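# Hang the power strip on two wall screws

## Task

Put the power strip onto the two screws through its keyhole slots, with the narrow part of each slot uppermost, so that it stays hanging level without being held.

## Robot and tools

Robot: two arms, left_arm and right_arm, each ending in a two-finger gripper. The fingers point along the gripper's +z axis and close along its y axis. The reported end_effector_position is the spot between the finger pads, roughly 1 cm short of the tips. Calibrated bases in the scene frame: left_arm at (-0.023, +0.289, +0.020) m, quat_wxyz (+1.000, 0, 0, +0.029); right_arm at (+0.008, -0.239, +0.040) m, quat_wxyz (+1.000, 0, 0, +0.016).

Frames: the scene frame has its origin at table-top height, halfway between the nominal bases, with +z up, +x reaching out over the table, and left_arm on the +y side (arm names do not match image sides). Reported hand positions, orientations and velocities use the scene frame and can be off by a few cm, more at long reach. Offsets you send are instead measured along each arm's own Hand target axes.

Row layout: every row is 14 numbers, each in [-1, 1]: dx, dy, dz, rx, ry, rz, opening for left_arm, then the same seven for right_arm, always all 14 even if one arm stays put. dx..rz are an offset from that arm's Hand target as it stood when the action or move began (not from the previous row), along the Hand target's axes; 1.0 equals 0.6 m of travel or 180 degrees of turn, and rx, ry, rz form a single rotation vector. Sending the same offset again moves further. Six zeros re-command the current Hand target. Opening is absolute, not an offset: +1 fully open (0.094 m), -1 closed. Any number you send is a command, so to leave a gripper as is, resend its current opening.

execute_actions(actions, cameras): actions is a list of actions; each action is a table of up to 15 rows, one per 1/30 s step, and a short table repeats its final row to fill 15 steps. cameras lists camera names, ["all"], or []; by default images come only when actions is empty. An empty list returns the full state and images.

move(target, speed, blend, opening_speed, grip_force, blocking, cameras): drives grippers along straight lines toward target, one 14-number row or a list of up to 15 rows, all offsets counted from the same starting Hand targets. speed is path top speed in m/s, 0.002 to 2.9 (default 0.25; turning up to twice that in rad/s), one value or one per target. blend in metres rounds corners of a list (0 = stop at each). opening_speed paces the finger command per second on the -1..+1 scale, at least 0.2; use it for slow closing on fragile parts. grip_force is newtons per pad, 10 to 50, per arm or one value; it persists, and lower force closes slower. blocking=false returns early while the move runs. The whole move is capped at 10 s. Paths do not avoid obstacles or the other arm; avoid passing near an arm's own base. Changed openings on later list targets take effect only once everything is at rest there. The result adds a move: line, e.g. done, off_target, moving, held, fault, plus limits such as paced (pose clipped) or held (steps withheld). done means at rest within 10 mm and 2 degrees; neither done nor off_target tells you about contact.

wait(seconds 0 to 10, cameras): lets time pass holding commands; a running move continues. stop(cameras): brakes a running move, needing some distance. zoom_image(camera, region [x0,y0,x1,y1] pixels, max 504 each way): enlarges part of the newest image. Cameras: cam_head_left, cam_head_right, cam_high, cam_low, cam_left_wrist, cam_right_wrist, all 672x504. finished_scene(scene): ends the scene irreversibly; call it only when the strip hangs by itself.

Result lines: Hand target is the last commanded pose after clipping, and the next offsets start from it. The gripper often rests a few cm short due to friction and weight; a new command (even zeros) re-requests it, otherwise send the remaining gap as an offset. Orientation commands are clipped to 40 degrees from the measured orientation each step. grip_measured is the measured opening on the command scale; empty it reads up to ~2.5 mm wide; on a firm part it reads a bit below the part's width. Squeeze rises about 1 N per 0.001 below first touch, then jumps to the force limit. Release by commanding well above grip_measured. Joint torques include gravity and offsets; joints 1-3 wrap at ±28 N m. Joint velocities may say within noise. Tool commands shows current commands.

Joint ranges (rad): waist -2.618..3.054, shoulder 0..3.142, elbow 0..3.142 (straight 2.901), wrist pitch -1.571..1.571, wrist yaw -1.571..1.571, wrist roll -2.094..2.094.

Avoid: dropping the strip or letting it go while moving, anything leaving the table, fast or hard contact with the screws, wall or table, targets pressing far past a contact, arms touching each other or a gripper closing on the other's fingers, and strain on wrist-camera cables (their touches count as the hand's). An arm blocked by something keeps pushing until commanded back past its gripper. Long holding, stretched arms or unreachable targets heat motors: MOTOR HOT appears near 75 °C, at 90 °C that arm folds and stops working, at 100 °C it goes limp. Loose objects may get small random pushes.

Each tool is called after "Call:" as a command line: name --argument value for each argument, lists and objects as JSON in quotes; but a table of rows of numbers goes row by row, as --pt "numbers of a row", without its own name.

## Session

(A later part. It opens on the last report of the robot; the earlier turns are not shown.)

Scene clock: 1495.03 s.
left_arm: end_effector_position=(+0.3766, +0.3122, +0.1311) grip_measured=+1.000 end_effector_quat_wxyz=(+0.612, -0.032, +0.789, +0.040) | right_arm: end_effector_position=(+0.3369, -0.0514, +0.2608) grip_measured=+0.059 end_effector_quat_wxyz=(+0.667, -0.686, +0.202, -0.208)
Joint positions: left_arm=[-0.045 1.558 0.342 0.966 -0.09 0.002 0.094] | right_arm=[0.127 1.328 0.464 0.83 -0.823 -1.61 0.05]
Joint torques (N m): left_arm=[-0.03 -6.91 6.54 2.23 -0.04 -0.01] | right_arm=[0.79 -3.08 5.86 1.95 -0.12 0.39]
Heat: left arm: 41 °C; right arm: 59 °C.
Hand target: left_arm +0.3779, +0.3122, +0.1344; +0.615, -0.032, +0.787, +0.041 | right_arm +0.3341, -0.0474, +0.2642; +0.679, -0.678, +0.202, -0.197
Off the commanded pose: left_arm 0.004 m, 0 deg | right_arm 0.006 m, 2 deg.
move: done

Call:
move --target '[0,0,0,0,0,0,1, 0.004,0.001,0.010,0,-0.002,-0.002,-0.15]' --speed 0.03 --cameras '["cam_head_left","cam_head_right","cam_right_wrist"]'

Call:
zoom_image --camera "cam_head_left" --region '[310, 100, 450, 220]'

Call:
zoom_image --camera "cam_head_right" --region '[310, 100, 450, 220]'

Scene clock: 1501.50 s.
left_arm: end_effector_position=(+0.3766, +0.3122, +0.1311) grip_measured=+1.000 end_effector_quat_wxyz=(+0.612, -0.032, +0.789, +0.040) | right_arm: end_effector_position=(+0.3389, -0.0483, +0.2527) grip_measured=+0.059 end_effector_quat_wxyz=(+0.665, -0.689, +0.206, -0.200)
Joint positions: left_arm=[-0.045 1.558 0.342 0.966 -0.09 0.002 0.094] | right_arm=[0.135 1.361 0.464 0.845 -0.821 -1.61 0.05]
Joint torques (N m): left_arm=[-0.05 -6.91 6.53 2.22 -0.04 -0.01] | right_arm=[0.81 -3.25 7.17 1.98 -0.13 0.32]
Heat: left arm: 41 °C; right arm: 57 °C.
Hand target: left_arm +0.3779, +0.3122, +0.1344; +0.615, -0.032, +0.787, +0.041 | right_arm +0.3393, -0.0436, +0.2635; +0.679, -0.679, +0.198, -0.197
Off the commanded pose: left_arm 0.004 m, 0 deg | right_arm 0.012 m, 2 deg.
move: off_target (right_arm)
Images, in order (width x height): cam_head_left 672x504, cam_head_right 672x504, cam_right_wrist 672x504.

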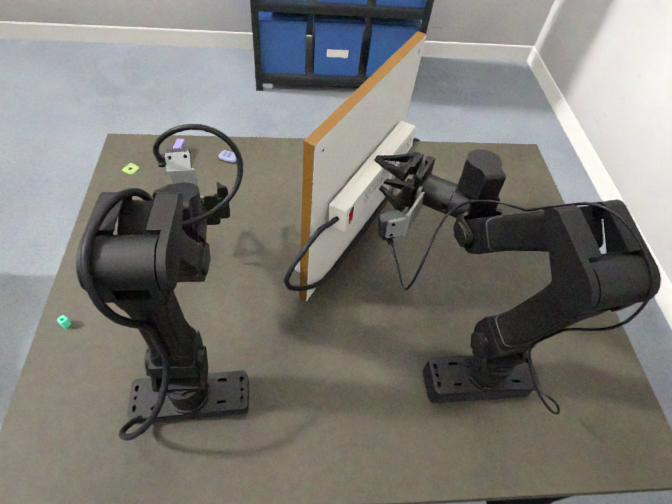

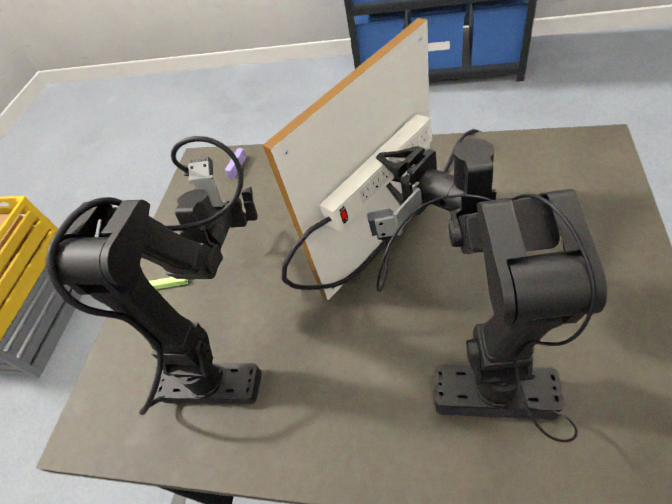

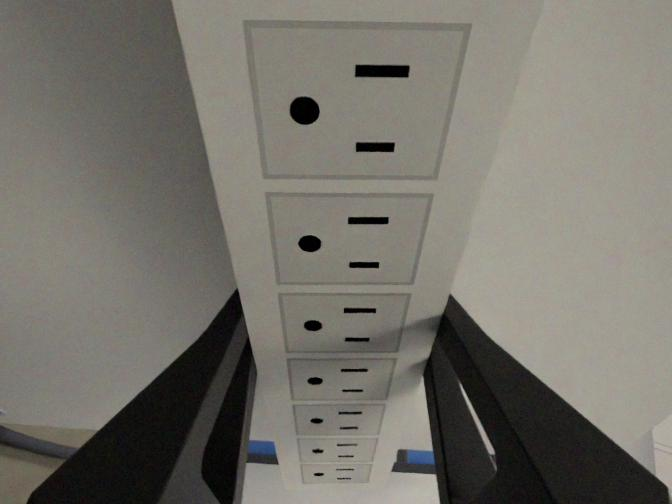

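Scaled by 3.600.

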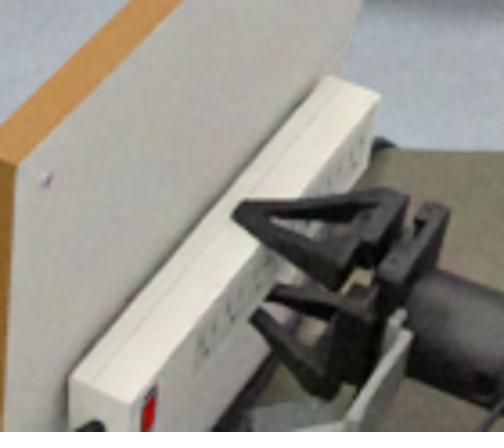

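Scaled by 3.600.

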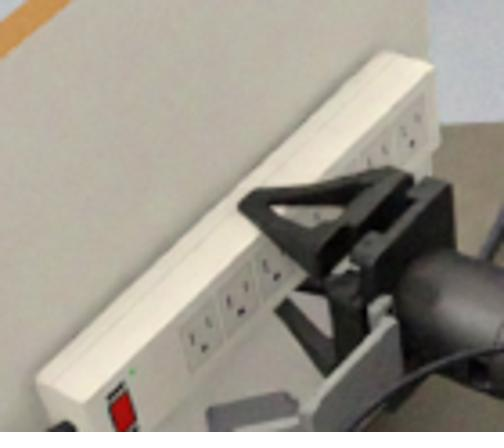

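Call:
move --target '[0,0,0,0,0,0,1, 0,0,-0.083,0,0,0,-0.15]' --speed 0.08

Scene clock: 1518.40 s.
left_arm: end_effector_position=(+0.3766, +0.3122, +0.1311) grip_measured=+1.000 end_effector_quat_wxyz=(+0.612, -0.032, +0.789, +0.040) | right_arm: end_effector_position=(+0.3198, -0.0859, +0.2552) grip_measured=+0.059 end_effector_quat_wxyz=(+0.669, -0.686, +0.204, -0.202)
Joint positions: left_arm=[-0.045 1.558 0.342 0.966 -0.09 0.002 0.094] | right_arm=[-0.025 1.25 0.39 0.818 -0.981 -1.61 0.05]
Joint torques (N m): left_arm=[-0.05 -6.91 6.53 2.22 -0.04 -0.01] | right_arm=[-0.42 -5.49 5.56 1.67 -0.36 0.32]
Heat: left arm: 41 °C; right arm: 56 °C.
Hand target: left_arm +0.3779, +0.3122, +0.1344; +0.615, -0.032, +0.787, +0.041 | right_arm +0.3126, -0.0856, +0.2635; +0.679, -0.679, +0.198, -0.197
Off the commanded pose: left_arm 0.004 m, 0 deg | right_arm 0.011 m, 2 deg.
move: off_target (right_arm)

Call:
move --target '[0,0,0,0,0,0,1, 0,-0.010,0.0765,0,0,0,-0.15]' --speed 0.05

Scene clock: 1523.27 s.
left_arm: end_effector_position=(+0.3766, +0.3122, +0.1311) grip_measured=+1.000 end_effector_quat_wxyz=(+0.612, -0.032, +0.789, +0.040) | right_arm: end_effector_position=(+0.3309, -0.0527, +0.2475) grip_measured=+0.059 end_effector_quat_wxyz=(+0.662, -0.692, +0.213, -0.193)
Joint positions: left_arm=[-0.045 1.558 0.342 0.966 -0.09 0.002 0.094] | right_arm=[0.122 1.324 0.434 0.816 -0.834 -1.61 0.05]
Joint torques (N m): left_arm=[-0.03 -6.9 6.54 2.22 -0.04 -0.01] | right_arm=[0.72 -3 9.88 1.88 -0.14 0.33]
Heat: left arm: 41 °C; right arm: 56 °C.
Hand target: left_arm +0.3779, +0.3122, +0.1344; +0.615, -0.032, +0.787, +0.041 | right_arm +0.3372, -0.0469, +0.2694; +0.679, -0.679, +0.198, -0.197
Off the commanded pose: left_arm 0.004 m, 0 deg | right_arm 0.024 m, 3 deg.
move: off_target (right_arm)

Call:
move --target '[0,0,0,0,0,0,1, 0.010,-0.008,-0.0765,0.0097,-0.002,-0.0094,-0.15]' --speed 0.08

Scene clock: 1531.53 s.
left_arm: end_effector_position=(+0.3766, +0.3122, +0.1311) grip_measured=+1.000 end_effector_quat_wxyz=(+0.612, -0.032, +0.789, +0.040) | right_arm: end_effector_position=(+0.3248, -0.0888, +0.2637) grip_measured=+0.059 end_effector_quat_wxyz=(+0.675, -0.681, +0.190, -0.210)
Joint positions: left_arm=[-0.045 1.558 0.342 0.966 -0.09 0.002 0.094] | right_arm=[-0.043 1.276 0.414 0.861 -1.008 -1.601 0.05]
Joint torques (N m): left_arm=[-0.05 -6.9 6.53 2.22 -0.04 -0.01] | right_arm=[-0.44 -5.64 5.56 1.76 -0.27 0.39]
Heat: left arm: 41 °C; right arm: 57 °C.
Hand target: left_arm +0.3779, +0.3122, +0.1344; +0.615, -0.032, +0.787, +0.041 | right_arm +0.3177, -0.0888, +0.2744; +0.686, -0.672, +0.183, -0.208
Off the commanded pose: left_arm 0.004 m, 0 deg | right_arm 0.013 m, 2 deg.
move: off_target (right_arm)

Call:
move --target '[0,0,0,0,0,0,1, 0.0,-0.0135,0.0847,0,0,0,-0.15]' --speed 0.05

Scene clock: 1535.47 s.
left_arm: end_effector_position=(+0.3766, +0.3122, +0.1311) grip_measured=+1.000 end_effector_quat_wxyz=(+0.612, -0.032, +0.789, +0.040) | right_arm: end_effector_position=(+0.3385, -0.0513, +0.2633) grip_measured=+0.059 end_effector_quat_wxyz=(+0.672, -0.684, +0.196, -0.204)
Joint positions: left_arm=[-0.045 1.558 0.342 0.966 -0.09 0.002 0.094] | right_arm=[0.119 1.345 0.475 0.851 -0.846 -1.601 0.05]
Joint torques (N m): left_arm=[-0.05 -6.9 6.53 2.22 -0.04 -0.01] | right_arm=[0.77 -3.15 9.98 1.8 -0.1 0.31]
Heat: left arm: 41 °C; right arm: 57 °C.
Hand target: left_arm +0.3779, +0.3122, +0.1344; +0.615, -0.032, +0.787, +0.041 | right_arm +0.3443, -0.0458, +0.2838; +0.686, -0.672, +0.183, -0.208
Off the commanded pose: left_arm 0.004 m, 0 deg | right_arm 0.022 m, 3 deg.
move: off_target (right_arm)

Call:
move --target '[0,0,0,0,0,0,1, 0.0,0.001,0.02,0,0,0,-0.15]' --speed 0.04

Scene clock: 1539.90 s.
left_arm: end_effector_position=(+0.3766, +0.3122, +0.1311) grip_measured=+1.000 end_effector_quat_wxyz=(+0.612, -0.032, +0.789, +0.040) | right_arm: end_effector_position=(+0.3404, -0.0469, +0.2619) grip_measured=+0.059 end_effector_quat_wxyz=(+0.672, -0.685, +0.197, -0.204)
Joint positions: left_arm=[-0.045 1.558 0.342 0.966 -0.09 0.002 0.094] | right_arm=[0.136 1.361 0.482 0.857 -0.83 -1.602 0.05]
Joint torques (N m): left_arm=[-0.03 -6.9 6.54 2.22 -0.04 -0.01] | right_arm=[2.17 -1.94 11.29 1.82 0.11 0.31]
Heat: left arm: 41 °C; right arm: 57 °C.
Hand target: left_arm +0.3779, +0.3122, +0.1344; +0.615, -0.032, +0.787, +0.041 | right_arm +0.3507, -0.0357, +0.2836; +0.686, -0.672, +0.183, -0.208
Off the commanded pose: left_arm 0.004 m, 0 deg | right_arm 0.026 m, 3 deg.
move: off_target (right_arm)

Call:
execute_actions --actions '[]' --cameras '["cam_head_left","cam_head_right"]'

Call:
zoom_image --camera "cam_head_left" --region '[370, 105, 430, 165]'

Call:
zoom_image --camera "cam_head_left" --region '[315, 170, 375, 230]'

Scene clock: 1544.67 s.
left_arm: end_effector_position=(+0.3766, +0.3122, +0.1311) grip_measured=+1.000 end_effector_quat_wxyz=(+0.612, -0.032, +0.789, +0.040) | right_arm: end_effector_position=(+0.3404, -0.0469, +0.2619) grip_measured=+0.059 end_effector_quat_wxyz=(+0.672, -0.685, +0.197, -0.204)
Joint positions: left_arm=[-0.045 1.558 0.342 0.966 -0.09 0.002 0.094] | right_arm=[0.136 1.361 0.482 0.857 -0.83 -1.602 0.05]
Joint velocities: within noise
Joint torques (N m): left_arm=[-0.03 -6.91 6.54 2.22 -0.04 -0.01] | right_arm=[2.18 -1.91 11.25 1.82 0.11 0.31]
Heat: left arm: 41 °C; right arm: 59 °C.
Hand target: left_arm +0.3779, +0.3122, +0.1344; +0.615, -0.032, +0.787, +0.041 | right_arm +0.3507, -0.0357, +0.2836; +0.686, -0.672, +0.183, -0.208
Tool commands: left_gripper/opening=+1.0 right_gripper/opening=-0.15
Off the commanded pose: left_arm 0.004 m, 0 deg | right_arm 0.026 m, 3 deg.
Images, in order (width x height): cam_head_left 672x504, cam_head_right 672x504.

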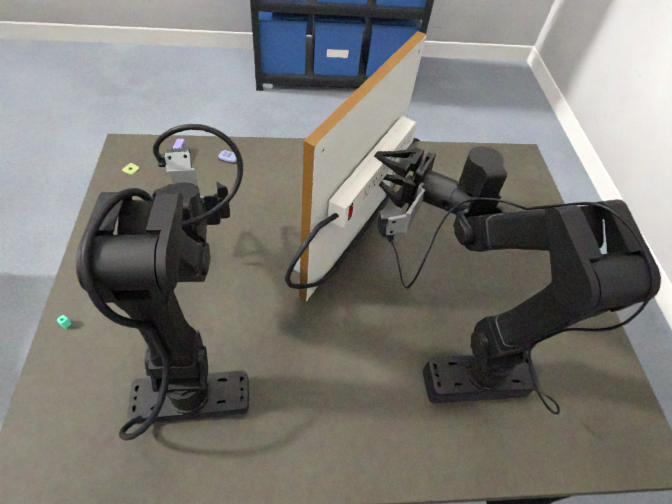

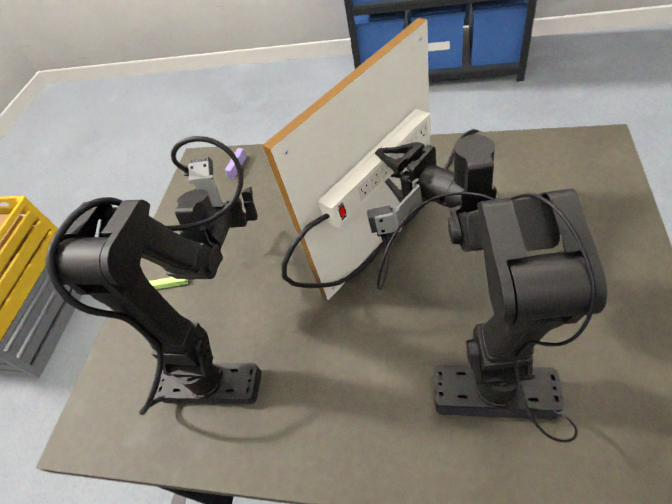

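Scaled by 8.400.

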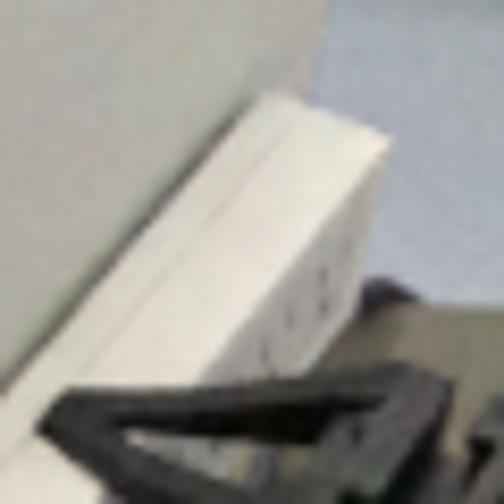

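Scaled by 8.400.

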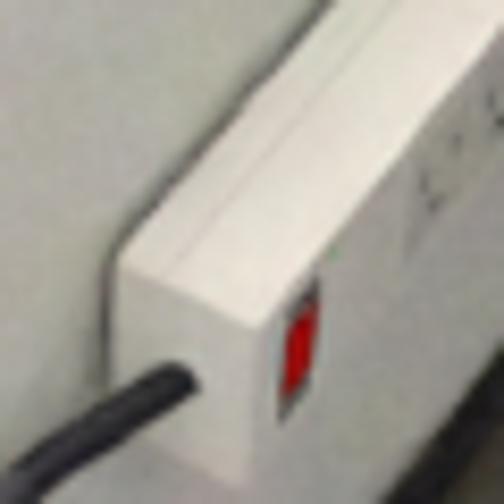

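Call:
zoom_image --camera "cam_head_right" --region '[390, 95, 450, 155]'

Call:
zoom_image --camera "cam_head_right" --region '[310, 170, 370, 230]'

Scaled by 8.400.

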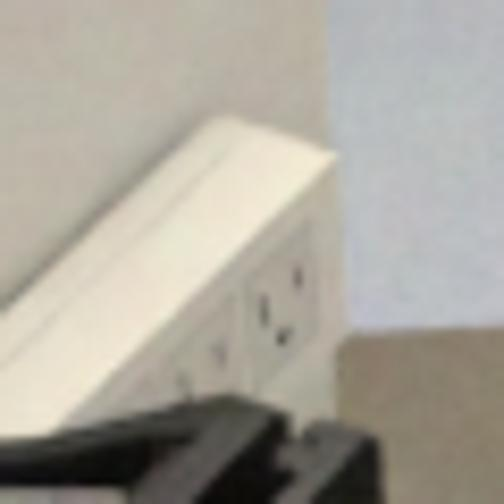

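Scaled by 8.400.

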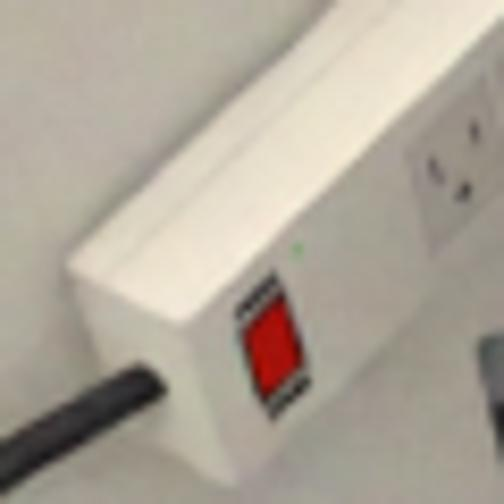

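Call:
move --target '[0,0,0,0,0,0,1, 0.012,0.0,0.0,0,0,0,-0.15]' --speed 0.02

Scene clock: 1599.07 s.
left_arm: end_effector_position=(+0.3766, +0.3122, +0.1311) grip_measured=+1.000 end_effector_quat_wxyz=(+0.612, -0.032, +0.789, +0.040) | right_arm: end_effector_position=(+0.3406, -0.0470, +0.2613) grip_measured=+0.059 end_effector_quat_wxyz=(+0.674, -0.685, +0.189, -0.199)
Joint positions: left_arm=[-0.045 1.558 0.342 0.966 -0.09 0.002 0.094] | right_arm=[0.126 1.378 0.486 0.875 -0.857 -1.602 0.05]
Joint torques (N m): left_arm=[-0.03 -6.9 6.54 2.22 -0.04 -0.01] | right_arm=[1.37 -1.77 12.15 1.69 0.2 0.31]
Heat: left arm: 41 °C; right arm: 65 °C.
Hand target: left_arm +0.3779, +0.3122, +0.1344; +0.615, -0.032, +0.787, +0.041 | right_arm +0.3569, -0.0396, +0.2838; +0.686, -0.672, +0.183, -0.208
Off the commanded pose: left_arm 0.004 m, 0 deg | right_arm 0.029 m, 2 deg.
move: off_target (right_arm)

Call:
execute_actions --actions '[]' --cameras '["cam_head_left","cam_head_right"]'

Call:
zoom_image --camera "cam_head_left" --region '[370, 105, 430, 165]'

Call:
zoom_image --camera "cam_head_left" --region '[315, 170, 375, 230]'

Scene clock: 1605.53 s.
left_arm: end_effector_position=(+0.3766, +0.3122, +0.1311) grip_measured=+1.000 end_effector_quat_wxyz=(+0.612, -0.032, +0.789, +0.040) | right_arm: end_effector_position=(+0.3405, -0.0469, +0.2613) grip_measured=+0.059 end_effector_quat_wxyz=(+0.674, -0.685, +0.189, -0.199)
Joint positions: left_arm=[-0.045 1.558 0.342 0.966 -0.09 0.002 0.094] | right_arm=[0.126 1.378 0.486 0.875 -0.857 -1.602 0.05]
Joint velocities: within noise
Joint torques (N m): left_arm=[-0.03 -6.91 6.54 2.22 -0.03 -0.01] | right_arm=[1.39 -1.74 12.18 1.7 0.21 0.32]
Heat: left arm: 41 °C; right arm: 64 °C.
Hand target: left_arm +0.3779, +0.3122, +0.1344; +0.615, -0.032, +0.787, +0.041 | right_arm +0.3568, -0.0395, +0.2838; +0.686, -0.672, +0.183, -0.208
Tool commands: left_gripper/opening=+1.0 right_gripper/opening=-0.15
Off the commanded pose: left_arm 0.004 m, 0 deg | right_arm 0.029 m, 2 deg.
Images, in order (width x height): cam_head_left 672x504, cam_head_right 672x504.

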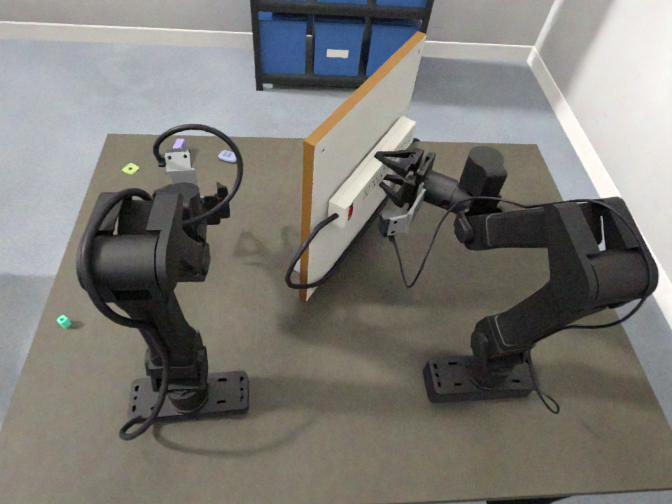

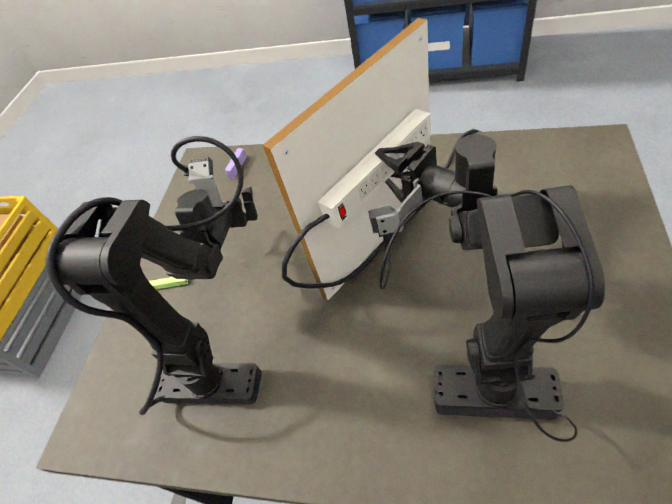

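Scaled by 8.400.

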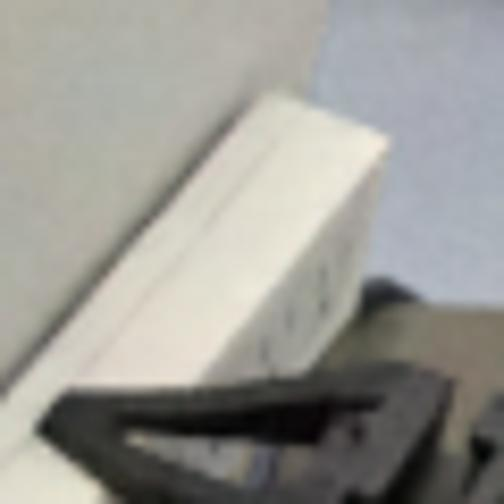

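Scaled by 8.400.

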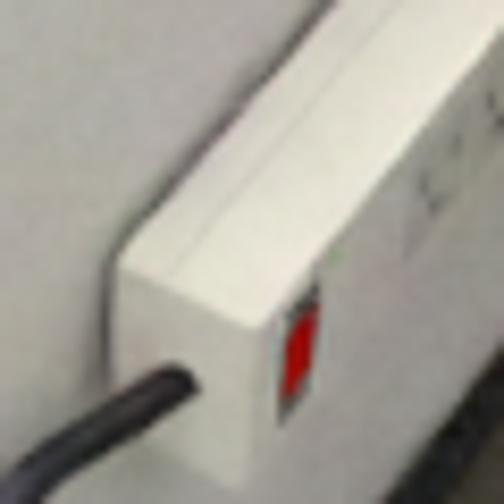

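Call:
execute_actions --actions '[]' --cameras '["cam_high","cam_low","cam_left_wrist"]'

Scene clock: 1630.30 s.
left_arm: end_effector_position=(+0.3766, +0.3122, +0.1311) grip_measured=+1.000 end_effector_quat_wxyz=(+0.612, -0.032, +0.789, +0.040) | right_arm: end_effector_position=(+0.3405, -0.0469, +0.2613) grip_measured=+0.059 end_effector_quat_wxyz=(+0.674, -0.685, +0.189, -0.199)
Joint positions: left_arm=[-0.045 1.558 0.342 0.966 -0.09 0.002 0.094] | right_arm=[0.126 1.378 0.486 0.875 -0.857 -1.602 0.05]
Joint velocities: within noise
Joint torques (N m): left_arm=[-0.03 -6.91 6.53 2.22 -0.04 -0.01] | right_arm=[1.36 -1.74 12.16 1.7 0.22 0.31]
Heat: left arm: 41 °C; right arm: 62 °C.
Hand target: left_arm +0.3779, +0.3122, +0.1344; +0.615, -0.032, +0.787, +0.041 | right_arm +0.3568, -0.0395, +0.2838; +0.686, -0.672, +0.183, -0.208
Tool commands: left_gripper/opening=+1.0 right_gripper/opening=-0.15
Off the commanded pose: left_arm 0.004 m, 0 deg | right_arm 0.029 m, 2 deg.
Images, in order (width x height): cam_high 672x504, cam_low 672x504, cam_left_wrist 672x504.

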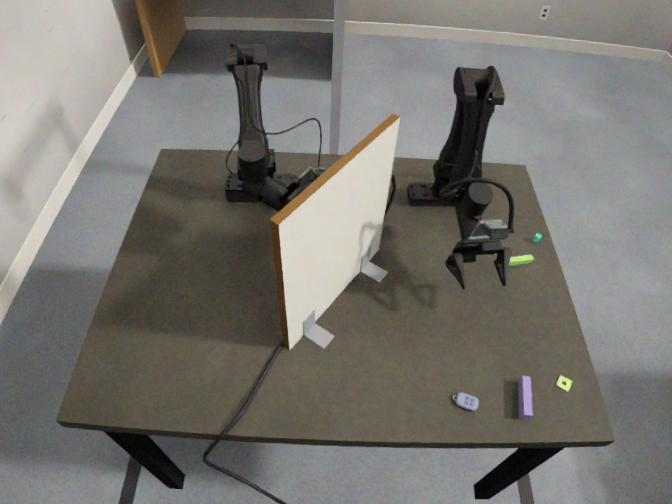

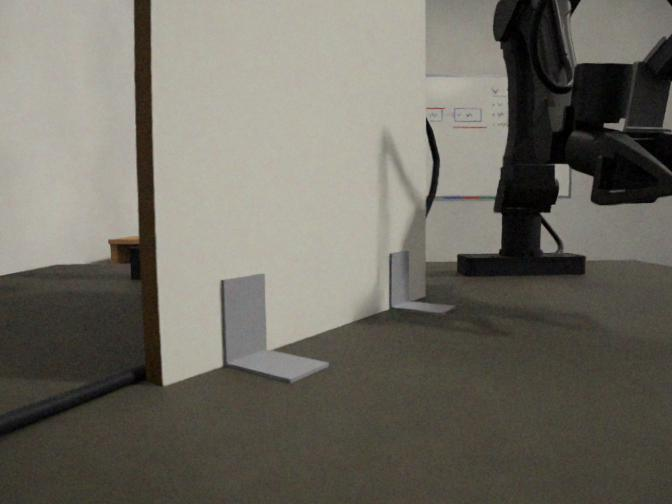

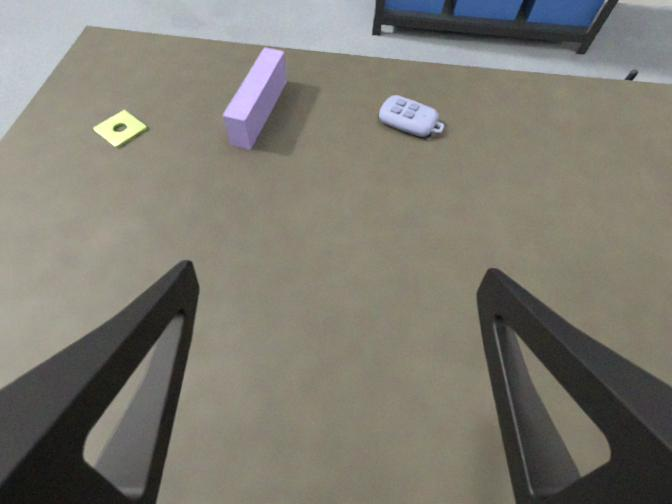

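Call:
move --pt "0 0 0 0 0 0 1 -0.01 0 -0.08 0 0 0 -0.15" --pt "0 0 0 0 0 0 1 -0.01 -0.20 -0.09 0 0 0 -0.15" --pt "0 0 0 0 0 0 1 -0.01 -0.42 -0.095 0 0 0 -0.15" --speed 0.12 --blend '[0.02,0.02,0]' --cameras '["cam_head_left","cam_high"]'

Scene clock: 1718.57 s.
left_arm: end_effector_position=(+0.3766, +0.3122, +0.1311) grip_measured=+1.000 end_effector_quat_wxyz=(+0.612, -0.032, +0.789, +0.040) | right_arm: end_effector_position=(+0.3226, -0.0901, +0.5093) grip_measured=+0.059 end_effector_quat_wxyz=(+0.670, -0.682, +0.198, -0.217)
Joint positions: left_arm=[-0.045 1.558 0.342 0.966 -0.09 0.002 0.094] | right_arm=[-0.039 1.167 1.381 -0.229 -0.983 -1.613 0.05]
Joint torques (N m): left_arm=[-0.03 -6.9 6.54 2.22 -0.04 -0.01] | right_arm=[-0.27 -2.59 10.95 1.62 -0.49 0.52]
Heat: left arm: 41 °C; right arm: 65 °C.
Hand target: left_arm +0.3779, +0.3122, +0.1344; +0.615, -0.032, +0.787, +0.041 | right_arm +0.3115, -0.0869, +0.5338; +0.687, -0.672, +0.183, -0.208
Off the commanded pose: left_arm 0.004 m, 0 deg | right_arm 0.027 m, 3 deg.
move: off_target (right_arm)
Images, in order (width x height): cam_head_left 672x504, cam_high 672x504.

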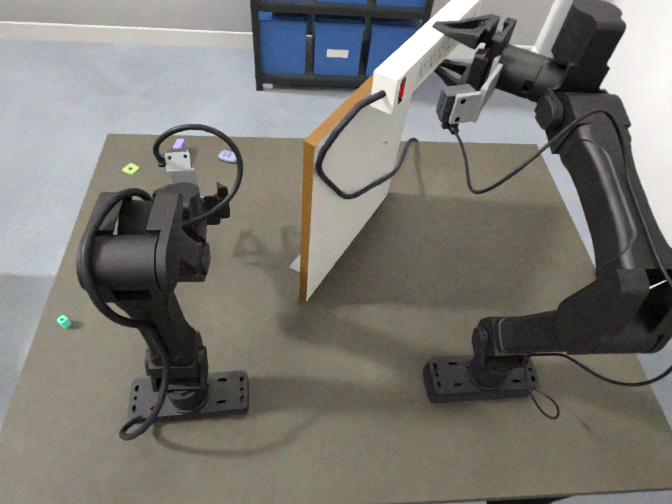

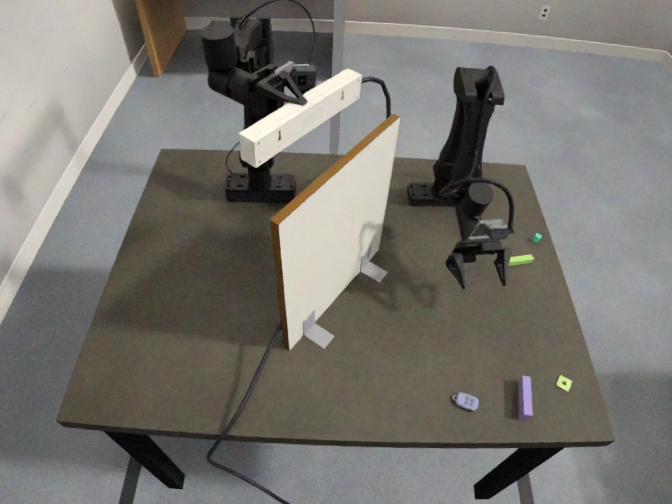

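Call:
zoom_image --camera "cam_high" --region '[230, 60, 370, 180]'

Call:
zoom_image --camera "cam_high" --region '[235, 110, 305, 170]'

Call:
zoom_image --camera "cam_high" --region '[315, 60, 375, 120]'

Scaled by 3.600.

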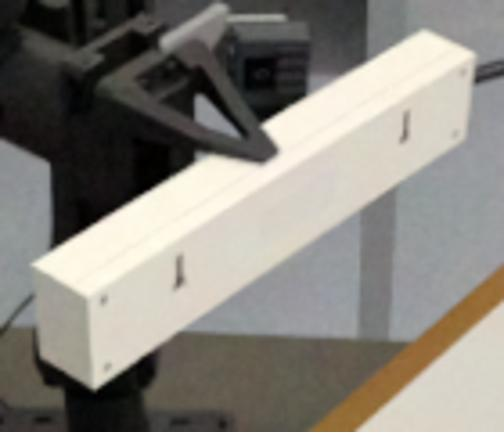

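Scaled by 7.200.

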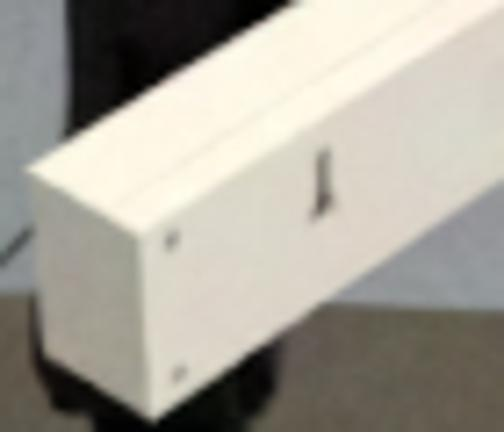

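Scaled by 8.400.

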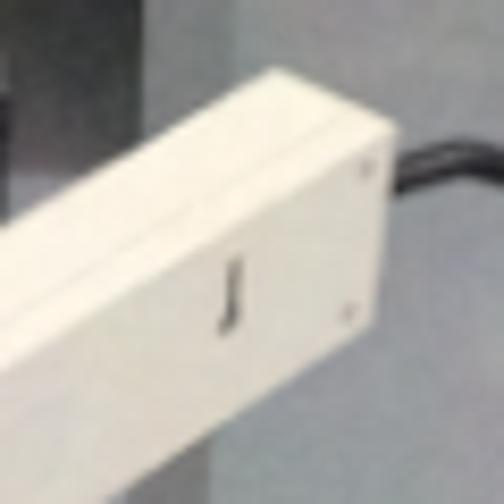

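Call:
move --pt "-0.577 -0.031 -0.2135 0.2758 0.1589 -0.4356 1 0 0 0 0 0 0 -0.15" --pt "-0.599 -0.25 -0.285 0.2758 0.1589 -0.4356 1 0 0 0 0 0 0 -0.15" --speed 0.2 --blend '[0.03,0]' --cameras '["cam_head_left","cam_left_wrist"]'

Scene clock: 1752.17 s.
left_arm: end_effector_position=(+0.3217, +0.1474, +0.5174) grip_measured=+1.000 end_effector_quat_wxyz=(+0.271, -0.272, +0.653, -0.653) | right_arm: end_effector_position=(+0.3226, -0.0901, +0.5089) grip_measured=+0.059 end_effector_quat_wxyz=(+0.670, -0.682, +0.198, -0.216)
Joint positions: left_arm=[-0.132 1.229 1.533 -0.305 0.71 -1.571 0.094] | right_arm=[-0.039 1.167 1.381 -0.231 -0.983 -1.614 0.05]
Joint torques (N m): left_arm=[-0.83 -5.7 7.86 1.92 -0.05 -0.05] | right_arm=[-0.27 -2.61 10.96 1.62 -0.49 0.52]
Heat: left arm: 41 °C; right arm: 74 °C.
Hand target: left_arm +0.3148, +0.1456, +0.5206; +0.270, -0.271, +0.653, -0.654 | right_arm +0.3115, -0.0869, +0.5338; +0.687, -0.672, +0.183, -0.208
Off the commanded pose: left_arm 0.008 m, 0 deg | right_arm 0.027 m, 3 deg.
move: off_target (right_arm)
Images, in order (width x height): cam_head_left 672x504, cam_left_wrist 672x504.

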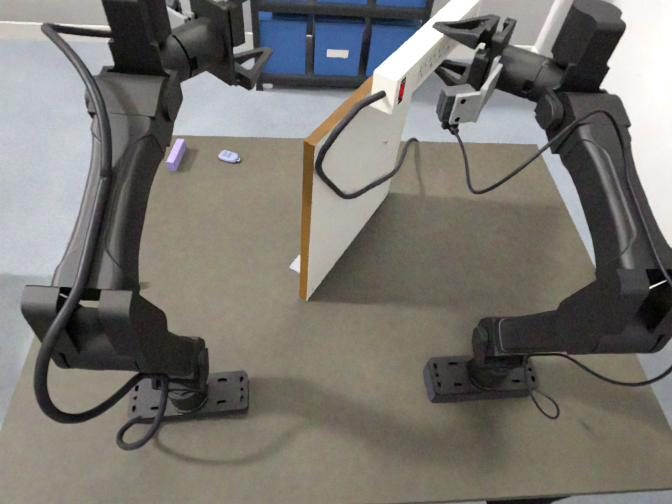

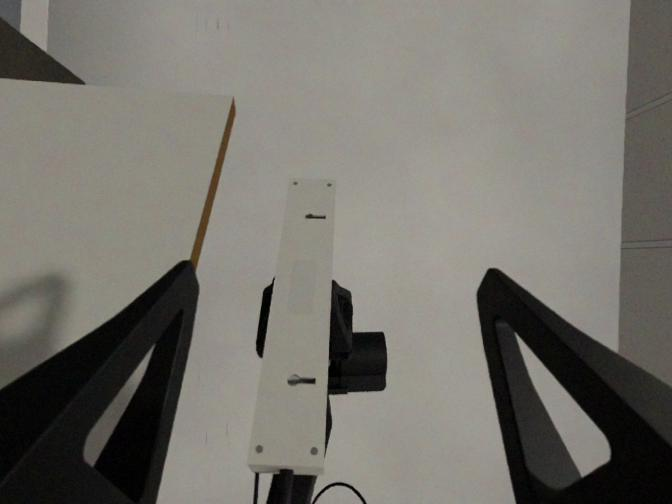

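Call:
zoom_image --camera "cam_left_wrist" --region '[235, 340, 355, 490]'

Call:
zoom_image --camera "cam_left_wrist" --region '[270, 165, 350, 265]'

Call:
move --target '[0,0,0,0,0,0,1, 0,0.25,0,0,0,0,-0.15]' --speed 0.12

Scaled by 3.360.

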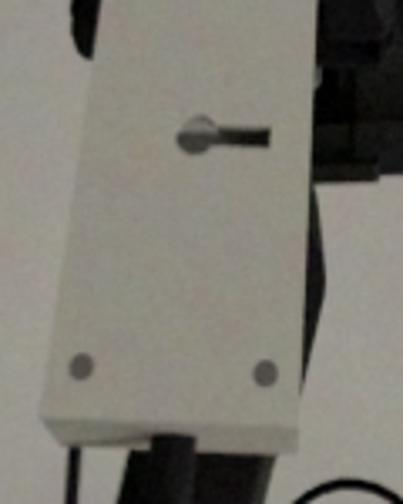

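Scaled by 5.040.

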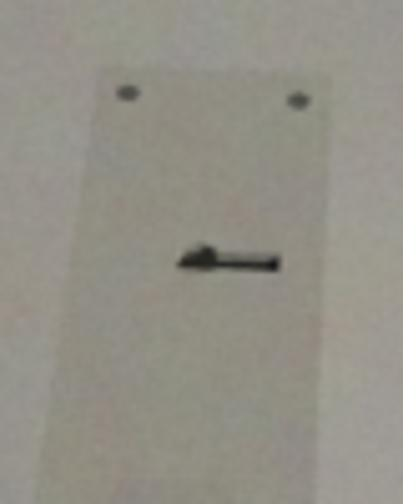

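Scene clock: 1757.37 s.
left_arm: end_effector_position=(+0.3218, +0.1475, +0.5173) grip_measured=+1.000 end_effector_quat_wxyz=(+0.271, -0.272, +0.653, -0.653) | right_arm: end_effector_position=(+0.3283, -0.0897, +0.3719) grip_measured=+0.059 end_effector_quat_wxyz=(+0.671, -0.682, +0.193, -0.219)
Joint positions: left_arm=[-0.132 1.229 1.533 -0.305 0.709 -1.571 0.094] | right_arm=[-0.039 1.089 0.773 0.308 -0.987 -1.617 0.05]
Joint torques (N m): left_arm=[-0.83 -5.71 7.84 1.92 -0.07 -0.04] | right_arm=[0.43 -4.82 6.95 1.82 -0.36 0.5]
Heat: left arm: 42 °C; right arm: 74 °C. Fold the right arm in close to its base, or ease its load, before you think long.
Hand target: left_arm +0.3149, +0.1456, +0.5206; +0.270, -0.271, +0.653, -0.654 | right_arm +0.3174, -0.0855, +0.3840; +0.687, -0.672, +0.183, -0.208
Off the commanded pose: left_arm 0.008 m, 0 deg | right_arm 0.017 m, 3 deg.
MOTOR HOT: joint 3 (elbow) of the right arm reports 74 °C; the controller's stop level is 90 °C. To cool a motor, set the load down, stop pushing, or move to a pose that needs little force.
move: off_target (right_arm)

Call:
move --target '[0,0,0,0,0,0,1, 0,0.2,-0.02,0,0,0,-0.15]' --speed 0.15

Scene clock: 1761.60 s.
left_arm: end_effector_position=(+0.3218, +0.1475, +0.5173) grip_measured=+1.000 end_effector_quat_wxyz=(+0.271, -0.272, +0.653, -0.653) | right_arm: end_effector_position=(+0.3180, -0.0944, +0.2638) grip_measured=+0.059 end_effector_quat_wxyz=(+0.679, -0.677, +0.178, -0.220)
Joint positions: left_arm=[-0.132 1.229 1.533 -0.305 0.709 -1.571 0.094] | right_arm=[-0.071 1.269 0.379 0.928 -1.039 -1.595 0.05]
Joint torques (N m): left_arm=[-0.84 -5.7 7.87 1.92 -0.07 -0.04] | right_arm=[-0.49 -2.43 5.52 1.72 -0.19 0.38]
Heat: left arm: 42 °C; right arm: 71 °C.
Hand target: left_arm +0.3149, +0.1456, +0.5206; +0.270, -0.271, +0.653, -0.654 | right_arm +0.3158, -0.0946, +0.2636; +0.686, -0.672, +0.183, -0.208
Off the commanded pose: left_arm 0.008 m, 0 deg | right_arm 0.002 m, 2 deg.
MOTOR HOT: cleared for the motors of the right arm.
move: done

Call:
move --pt "0 0 0 0 0 0 1 -0.003 0.095 0.0 0 0 0 -0.15" --pt "0 0 0 0 0 0 1 -0.005 0.085 0.098 0 0 0 -0.15" --speed '[0.1,0.05]'

Scene clock: 1819.40 s.
left_arm: end_effector_position=(+0.3218, +0.1475, +0.5173) grip_measured=+1.000 end_effector_quat_wxyz=(+0.271, -0.272, +0.653, -0.653) | right_arm: end_effector_position=(+0.3397, -0.0469, +0.2031) grip_measured=+0.059 end_effector_quat_wxyz=(+0.677, -0.680, +0.194, -0.201)
Joint positions: left_arm=[-0.132 1.229 1.533 -0.305 0.709 -1.571 0.094] | right_arm=[0.132 1.65 0.366 1.282 -0.841 -1.583 0.05]
Joint torques (N m): left_arm=[-0.83 -5.71 7.86 1.92 -0.06 -0.04] | right_arm=[0.64 -3.84 7.31 1.82 -0.01 0.14]
Heat: left arm: 42 °C; right arm: 60 °C.
Hand target: left_arm +0.3149, +0.1456, +0.5206; +0.270, -0.271, +0.653, -0.654 | right_arm +0.3466, -0.0427, +0.2144; +0.687, -0.672, +0.183, -0.208
Off the commanded pose: left_arm 0.008 m, 0 deg | right_arm 0.014 m, 2 deg.
move: off_target (right_arm)

Call:
move --target '[0,0,0,0,0,0,1, 0,0.0,0.02,0,0,0,-0.15]' --speed 0.04 --cameras '["cam_head_left","cam_head_right","cam_right_wrist"]'

Call:
zoom_image --camera "cam_head_left" --region '[310, 120, 430, 240]'

Call:
zoom_image --camera "cam_head_right" --region '[310, 120, 430, 240]'

Scene clock: 1824.13 s.
left_arm: end_effector_position=(+0.3218, +0.1475, +0.5173) grip_measured=+1.000 end_effector_quat_wxyz=(+0.271, -0.272, +0.653, -0.653) | right_arm: end_effector_position=(+0.3428, -0.0408, +0.2027) grip_measured=+0.059 end_effector_quat_wxyz=(+0.677, -0.681, +0.193, -0.200)
Joint positions: left_arm=[-0.132 1.229 1.533 -0.305 0.709 -1.571 0.094] | right_arm=[0.153 1.666 0.383 1.28 -0.822 -1.584 0.05]
Joint torques (N m): left_arm=[-0.83 -5.7 7.86 1.92 -0.07 -0.04] | right_arm=[1.74 -3.48 8.38 1.72 0.16 0.13]
Heat: left arm: 42 °C; right arm: 61 °C.
Hand target: left_arm +0.3149, +0.1456, +0.5206; +0.270, -0.271, +0.653, -0.654 | right_arm +0.3528, -0.0325, +0.2147; +0.686, -0.672, +0.183, -0.208
Off the commanded pose: left_arm 0.008 m, 0 deg | right_arm 0.018 m, 2 deg.
move: off_target (right_arm)
Images, in order (width x height): cam_head_left 672x504, cam_head_right 672x504, cam_right_wrist 672x504.

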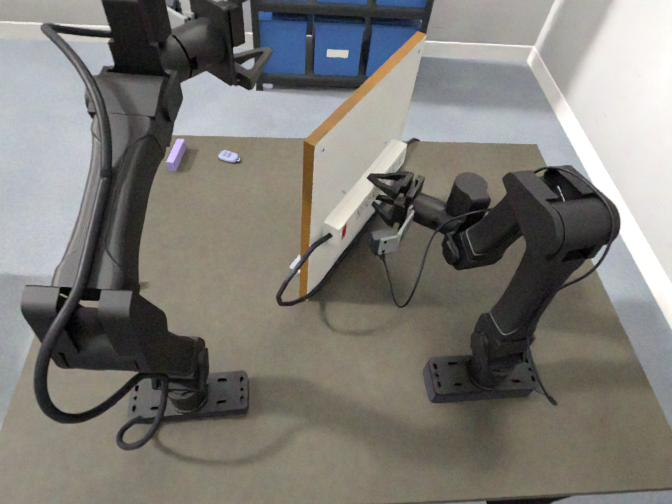

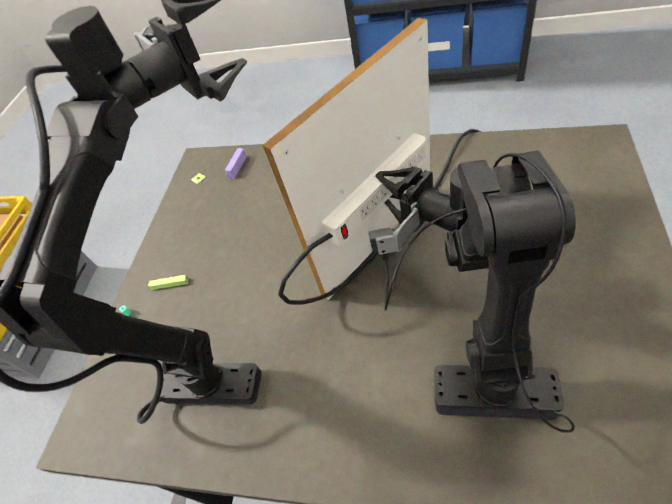

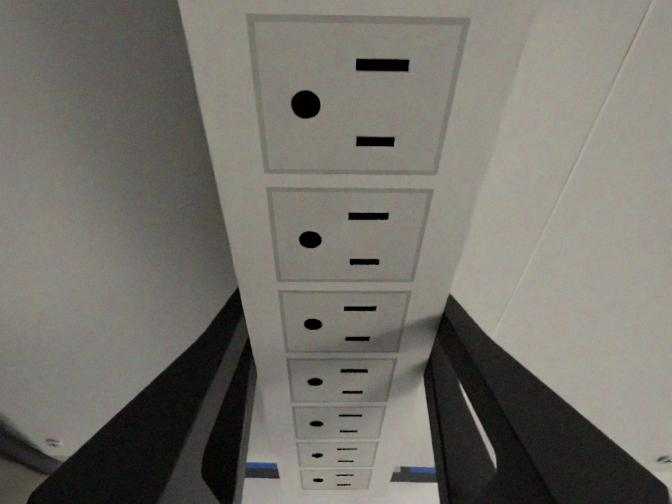

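Scaled by 4.200.

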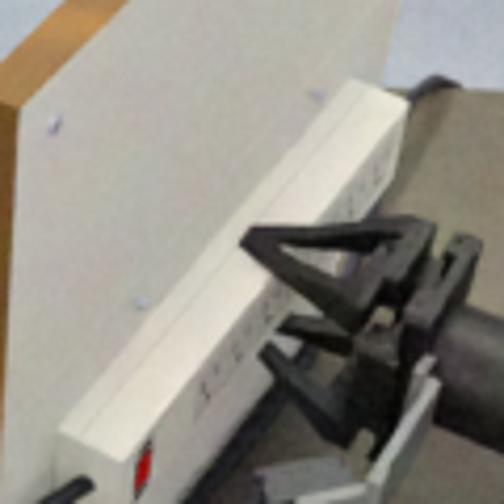

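Scaled by 4.200.

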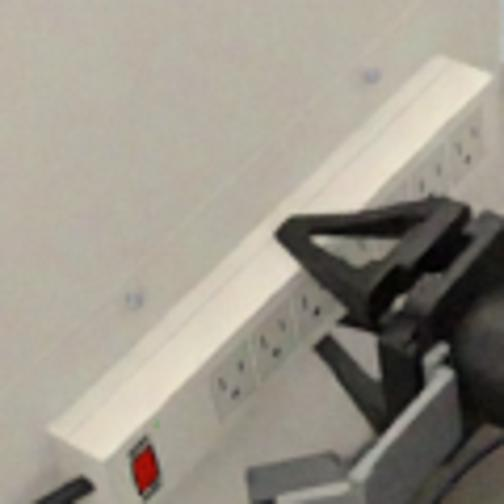

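Call:
zoom_image --camera "cam_head_left" --region '[320, 185, 370, 235]'

Call:
zoom_image --camera "cam_head_left" --region '[365, 120, 415, 170]'

Call:
zoom_image --camera "cam_head_right" --region '[318, 180, 368, 230]'

Call:
zoom_image --camera "cam_head_right" --region '[385, 120, 435, 170]'

Scaled by 10.080.

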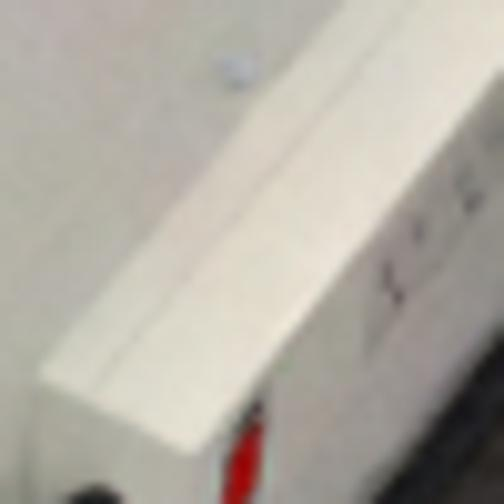

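Scaled by 10.080.

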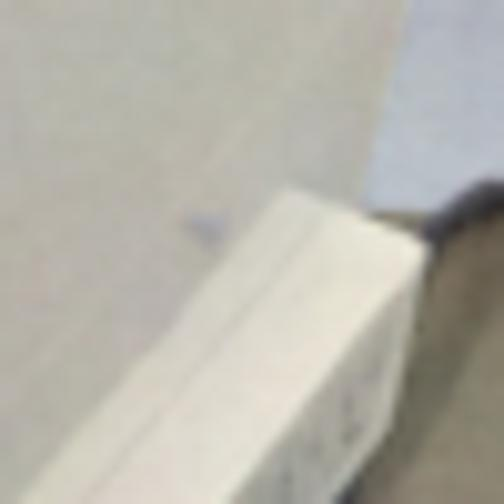

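Scaled by 10.080.

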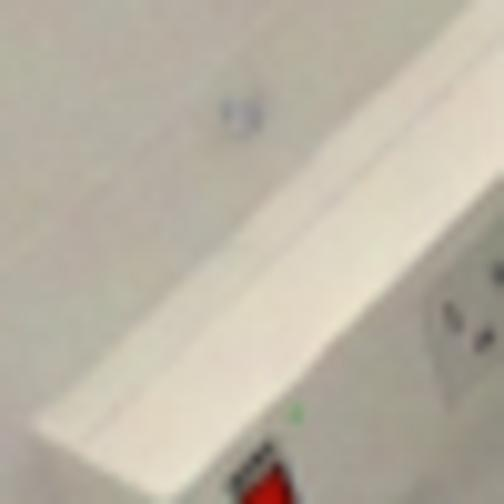

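Scaled by 10.080.

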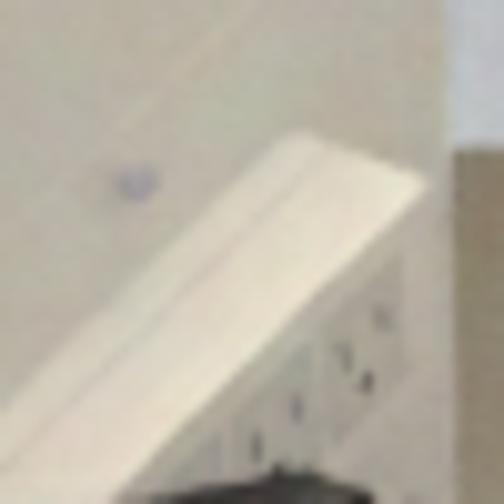

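Call:
zoom_image --camera "cam_right_wrist" --region '[420, 0, 672, 252]'

Call:
zoom_image --camera "cam_right_wrist" --region '[420, 252, 672, 504]'

Call:
zoom_image --camera "cam_right_wrist" --region '[120, 0, 372, 252]'

Scaled by 2.000.

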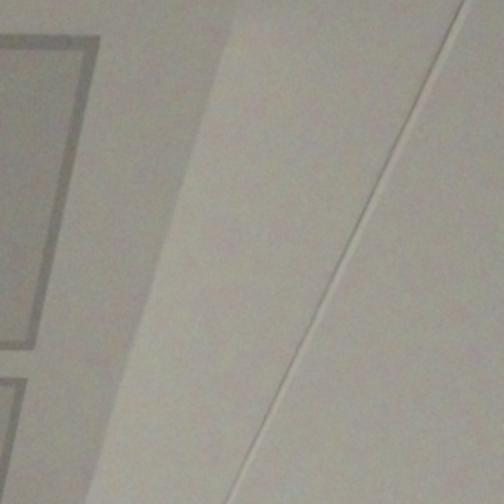

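Scaled by 2.000.

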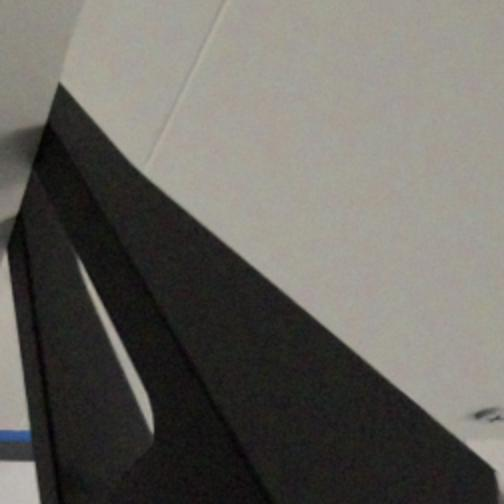

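Scaled by 2.000.

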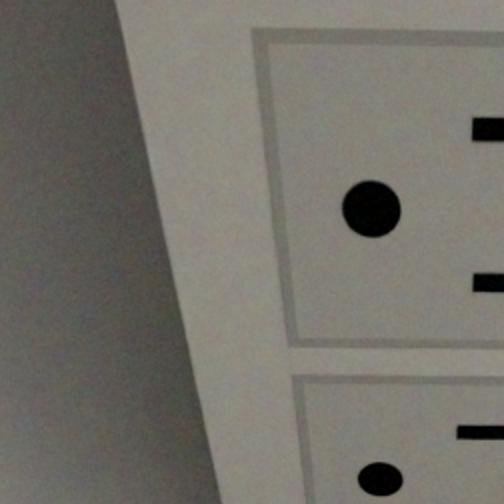

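Call:
move --target '[0,0,0,0,0,0,1, 0.003,-0.04,-0.022,0,0,0,-0.15]' --speed 0.04

Scene clock: 1887.37 s.
left_arm: end_effector_position=(+0.3218, +0.1475, +0.5173) grip_measured=+1.000 end_effector_quat_wxyz=(+0.271, -0.272, +0.653, -0.653) | right_arm: end_effector_position=(+0.3418, -0.0456, +0.2088) grip_measured=+0.059 end_effector_quat_wxyz=(+0.669, -0.688, +0.209, -0.188)
Joint positions: left_arm=[-0.132 1.229 1.533 -0.305 0.709 -1.571 0.094] | right_arm=[0.138 1.574 0.395 1.128 -0.831 -1.588 0.05]
Joint torques (N m): left_arm=[-0.84 -5.7 7.86 1.92 -0.07 -0.04] | right_arm=[-0.43 -7.61 7.98 1.8 -0.25 0.17]
Heat: left arm: 41 °C; right arm: 66 °C.
Hand target: left_arm +0.3149, +0.1456, +0.5206; +0.270, -0.271, +0.653, -0.654 | right_arm +0.3464, -0.0448, +0.2384; +0.687, -0.672, +0.183, -0.208
Off the commanded pose: left_arm 0.008 m, 0 deg | right_arm 0.030 m, 5 deg.
move: off_target (right_arm)

Call:
move --target '[0,0,0,0,0,0,1, 0.0,-0.03,-0.004,0.006,0,-0.006,-0.15]' --speed 0.04

Scene clock: 1891.23 s.
left_arm: end_effector_position=(+0.3218, +0.1475, +0.5173) grip_measured=+1.000 end_effector_quat_wxyz=(+0.271, -0.272, +0.653, -0.653) | right_arm: end_effector_position=(+0.3406, -0.0476, +0.2260) grip_measured=+0.059 end_effector_quat_wxyz=(+0.673, -0.684, +0.200, -0.198)
Joint positions: left_arm=[-0.132 1.229 1.533 -0.305 0.709 -1.571 0.094] | right_arm=[0.13 1.509 0.408 1.078 -0.839 -1.589 0.05]
Joint torques (N m): left_arm=[-0.84 -5.71 7.86 1.92 -0.07 -0.04] | right_arm=[-0.43 -7.21 8.46 1.83 -0.23 0.22]
Heat: left arm: 41 °C; right arm: 66 °C.
Hand target: left_arm +0.3149, +0.1456, +0.5206; +0.270, -0.271, +0.653, -0.654 | right_arm +0.3444, -0.0471, +0.2563; +0.691, -0.668, +0.174, -0.216
Off the commanded pose: left_arm 0.008 m, 0 deg | right_arm 0.031 m, 5 deg.
move: off_target (right_arm)

Call:
move --target '[0,0,0,0,0,0,1, 0.0,-0.004,0.014,0,0,0,-0.15]' --speed 0.04

Scene clock: 1893.93 s.
left_arm: end_effector_position=(+0.3218, +0.1475, +0.5173) grip_measured=+1.000 end_effector_quat_wxyz=(+0.271, -0.272, +0.653, -0.653) | right_arm: end_effector_position=(+0.3433, -0.0448, +0.2274) grip_measured=+0.059 end_effector_quat_wxyz=(+0.671, -0.686, +0.200, -0.197)
Joint positions: left_arm=[-0.132 1.229 1.533 -0.305 0.709 -1.571 0.094] | right_arm=[0.139 1.509 0.425 1.053 -0.831 -1.595 0.05]
Joint torques (N m): left_arm=[-0.83 -5.71 7.86 1.92 -0.07 -0.04] | right_arm=[0.72 -6.61 8.94 1.87 -0.04 0.26]
Heat: left arm: 41 °C; right arm: 65 °C.
Hand target: left_arm +0.3149, +0.1456, +0.5206; +0.270, -0.271, +0.653, -0.654 | right_arm +0.3487, -0.0400, +0.2590; +0.691, -0.668, +0.174, -0.216
Off the commanded pose: left_arm 0.008 m, 0 deg | right_arm 0.033 m, 5 deg.
move: off_target (right_arm)


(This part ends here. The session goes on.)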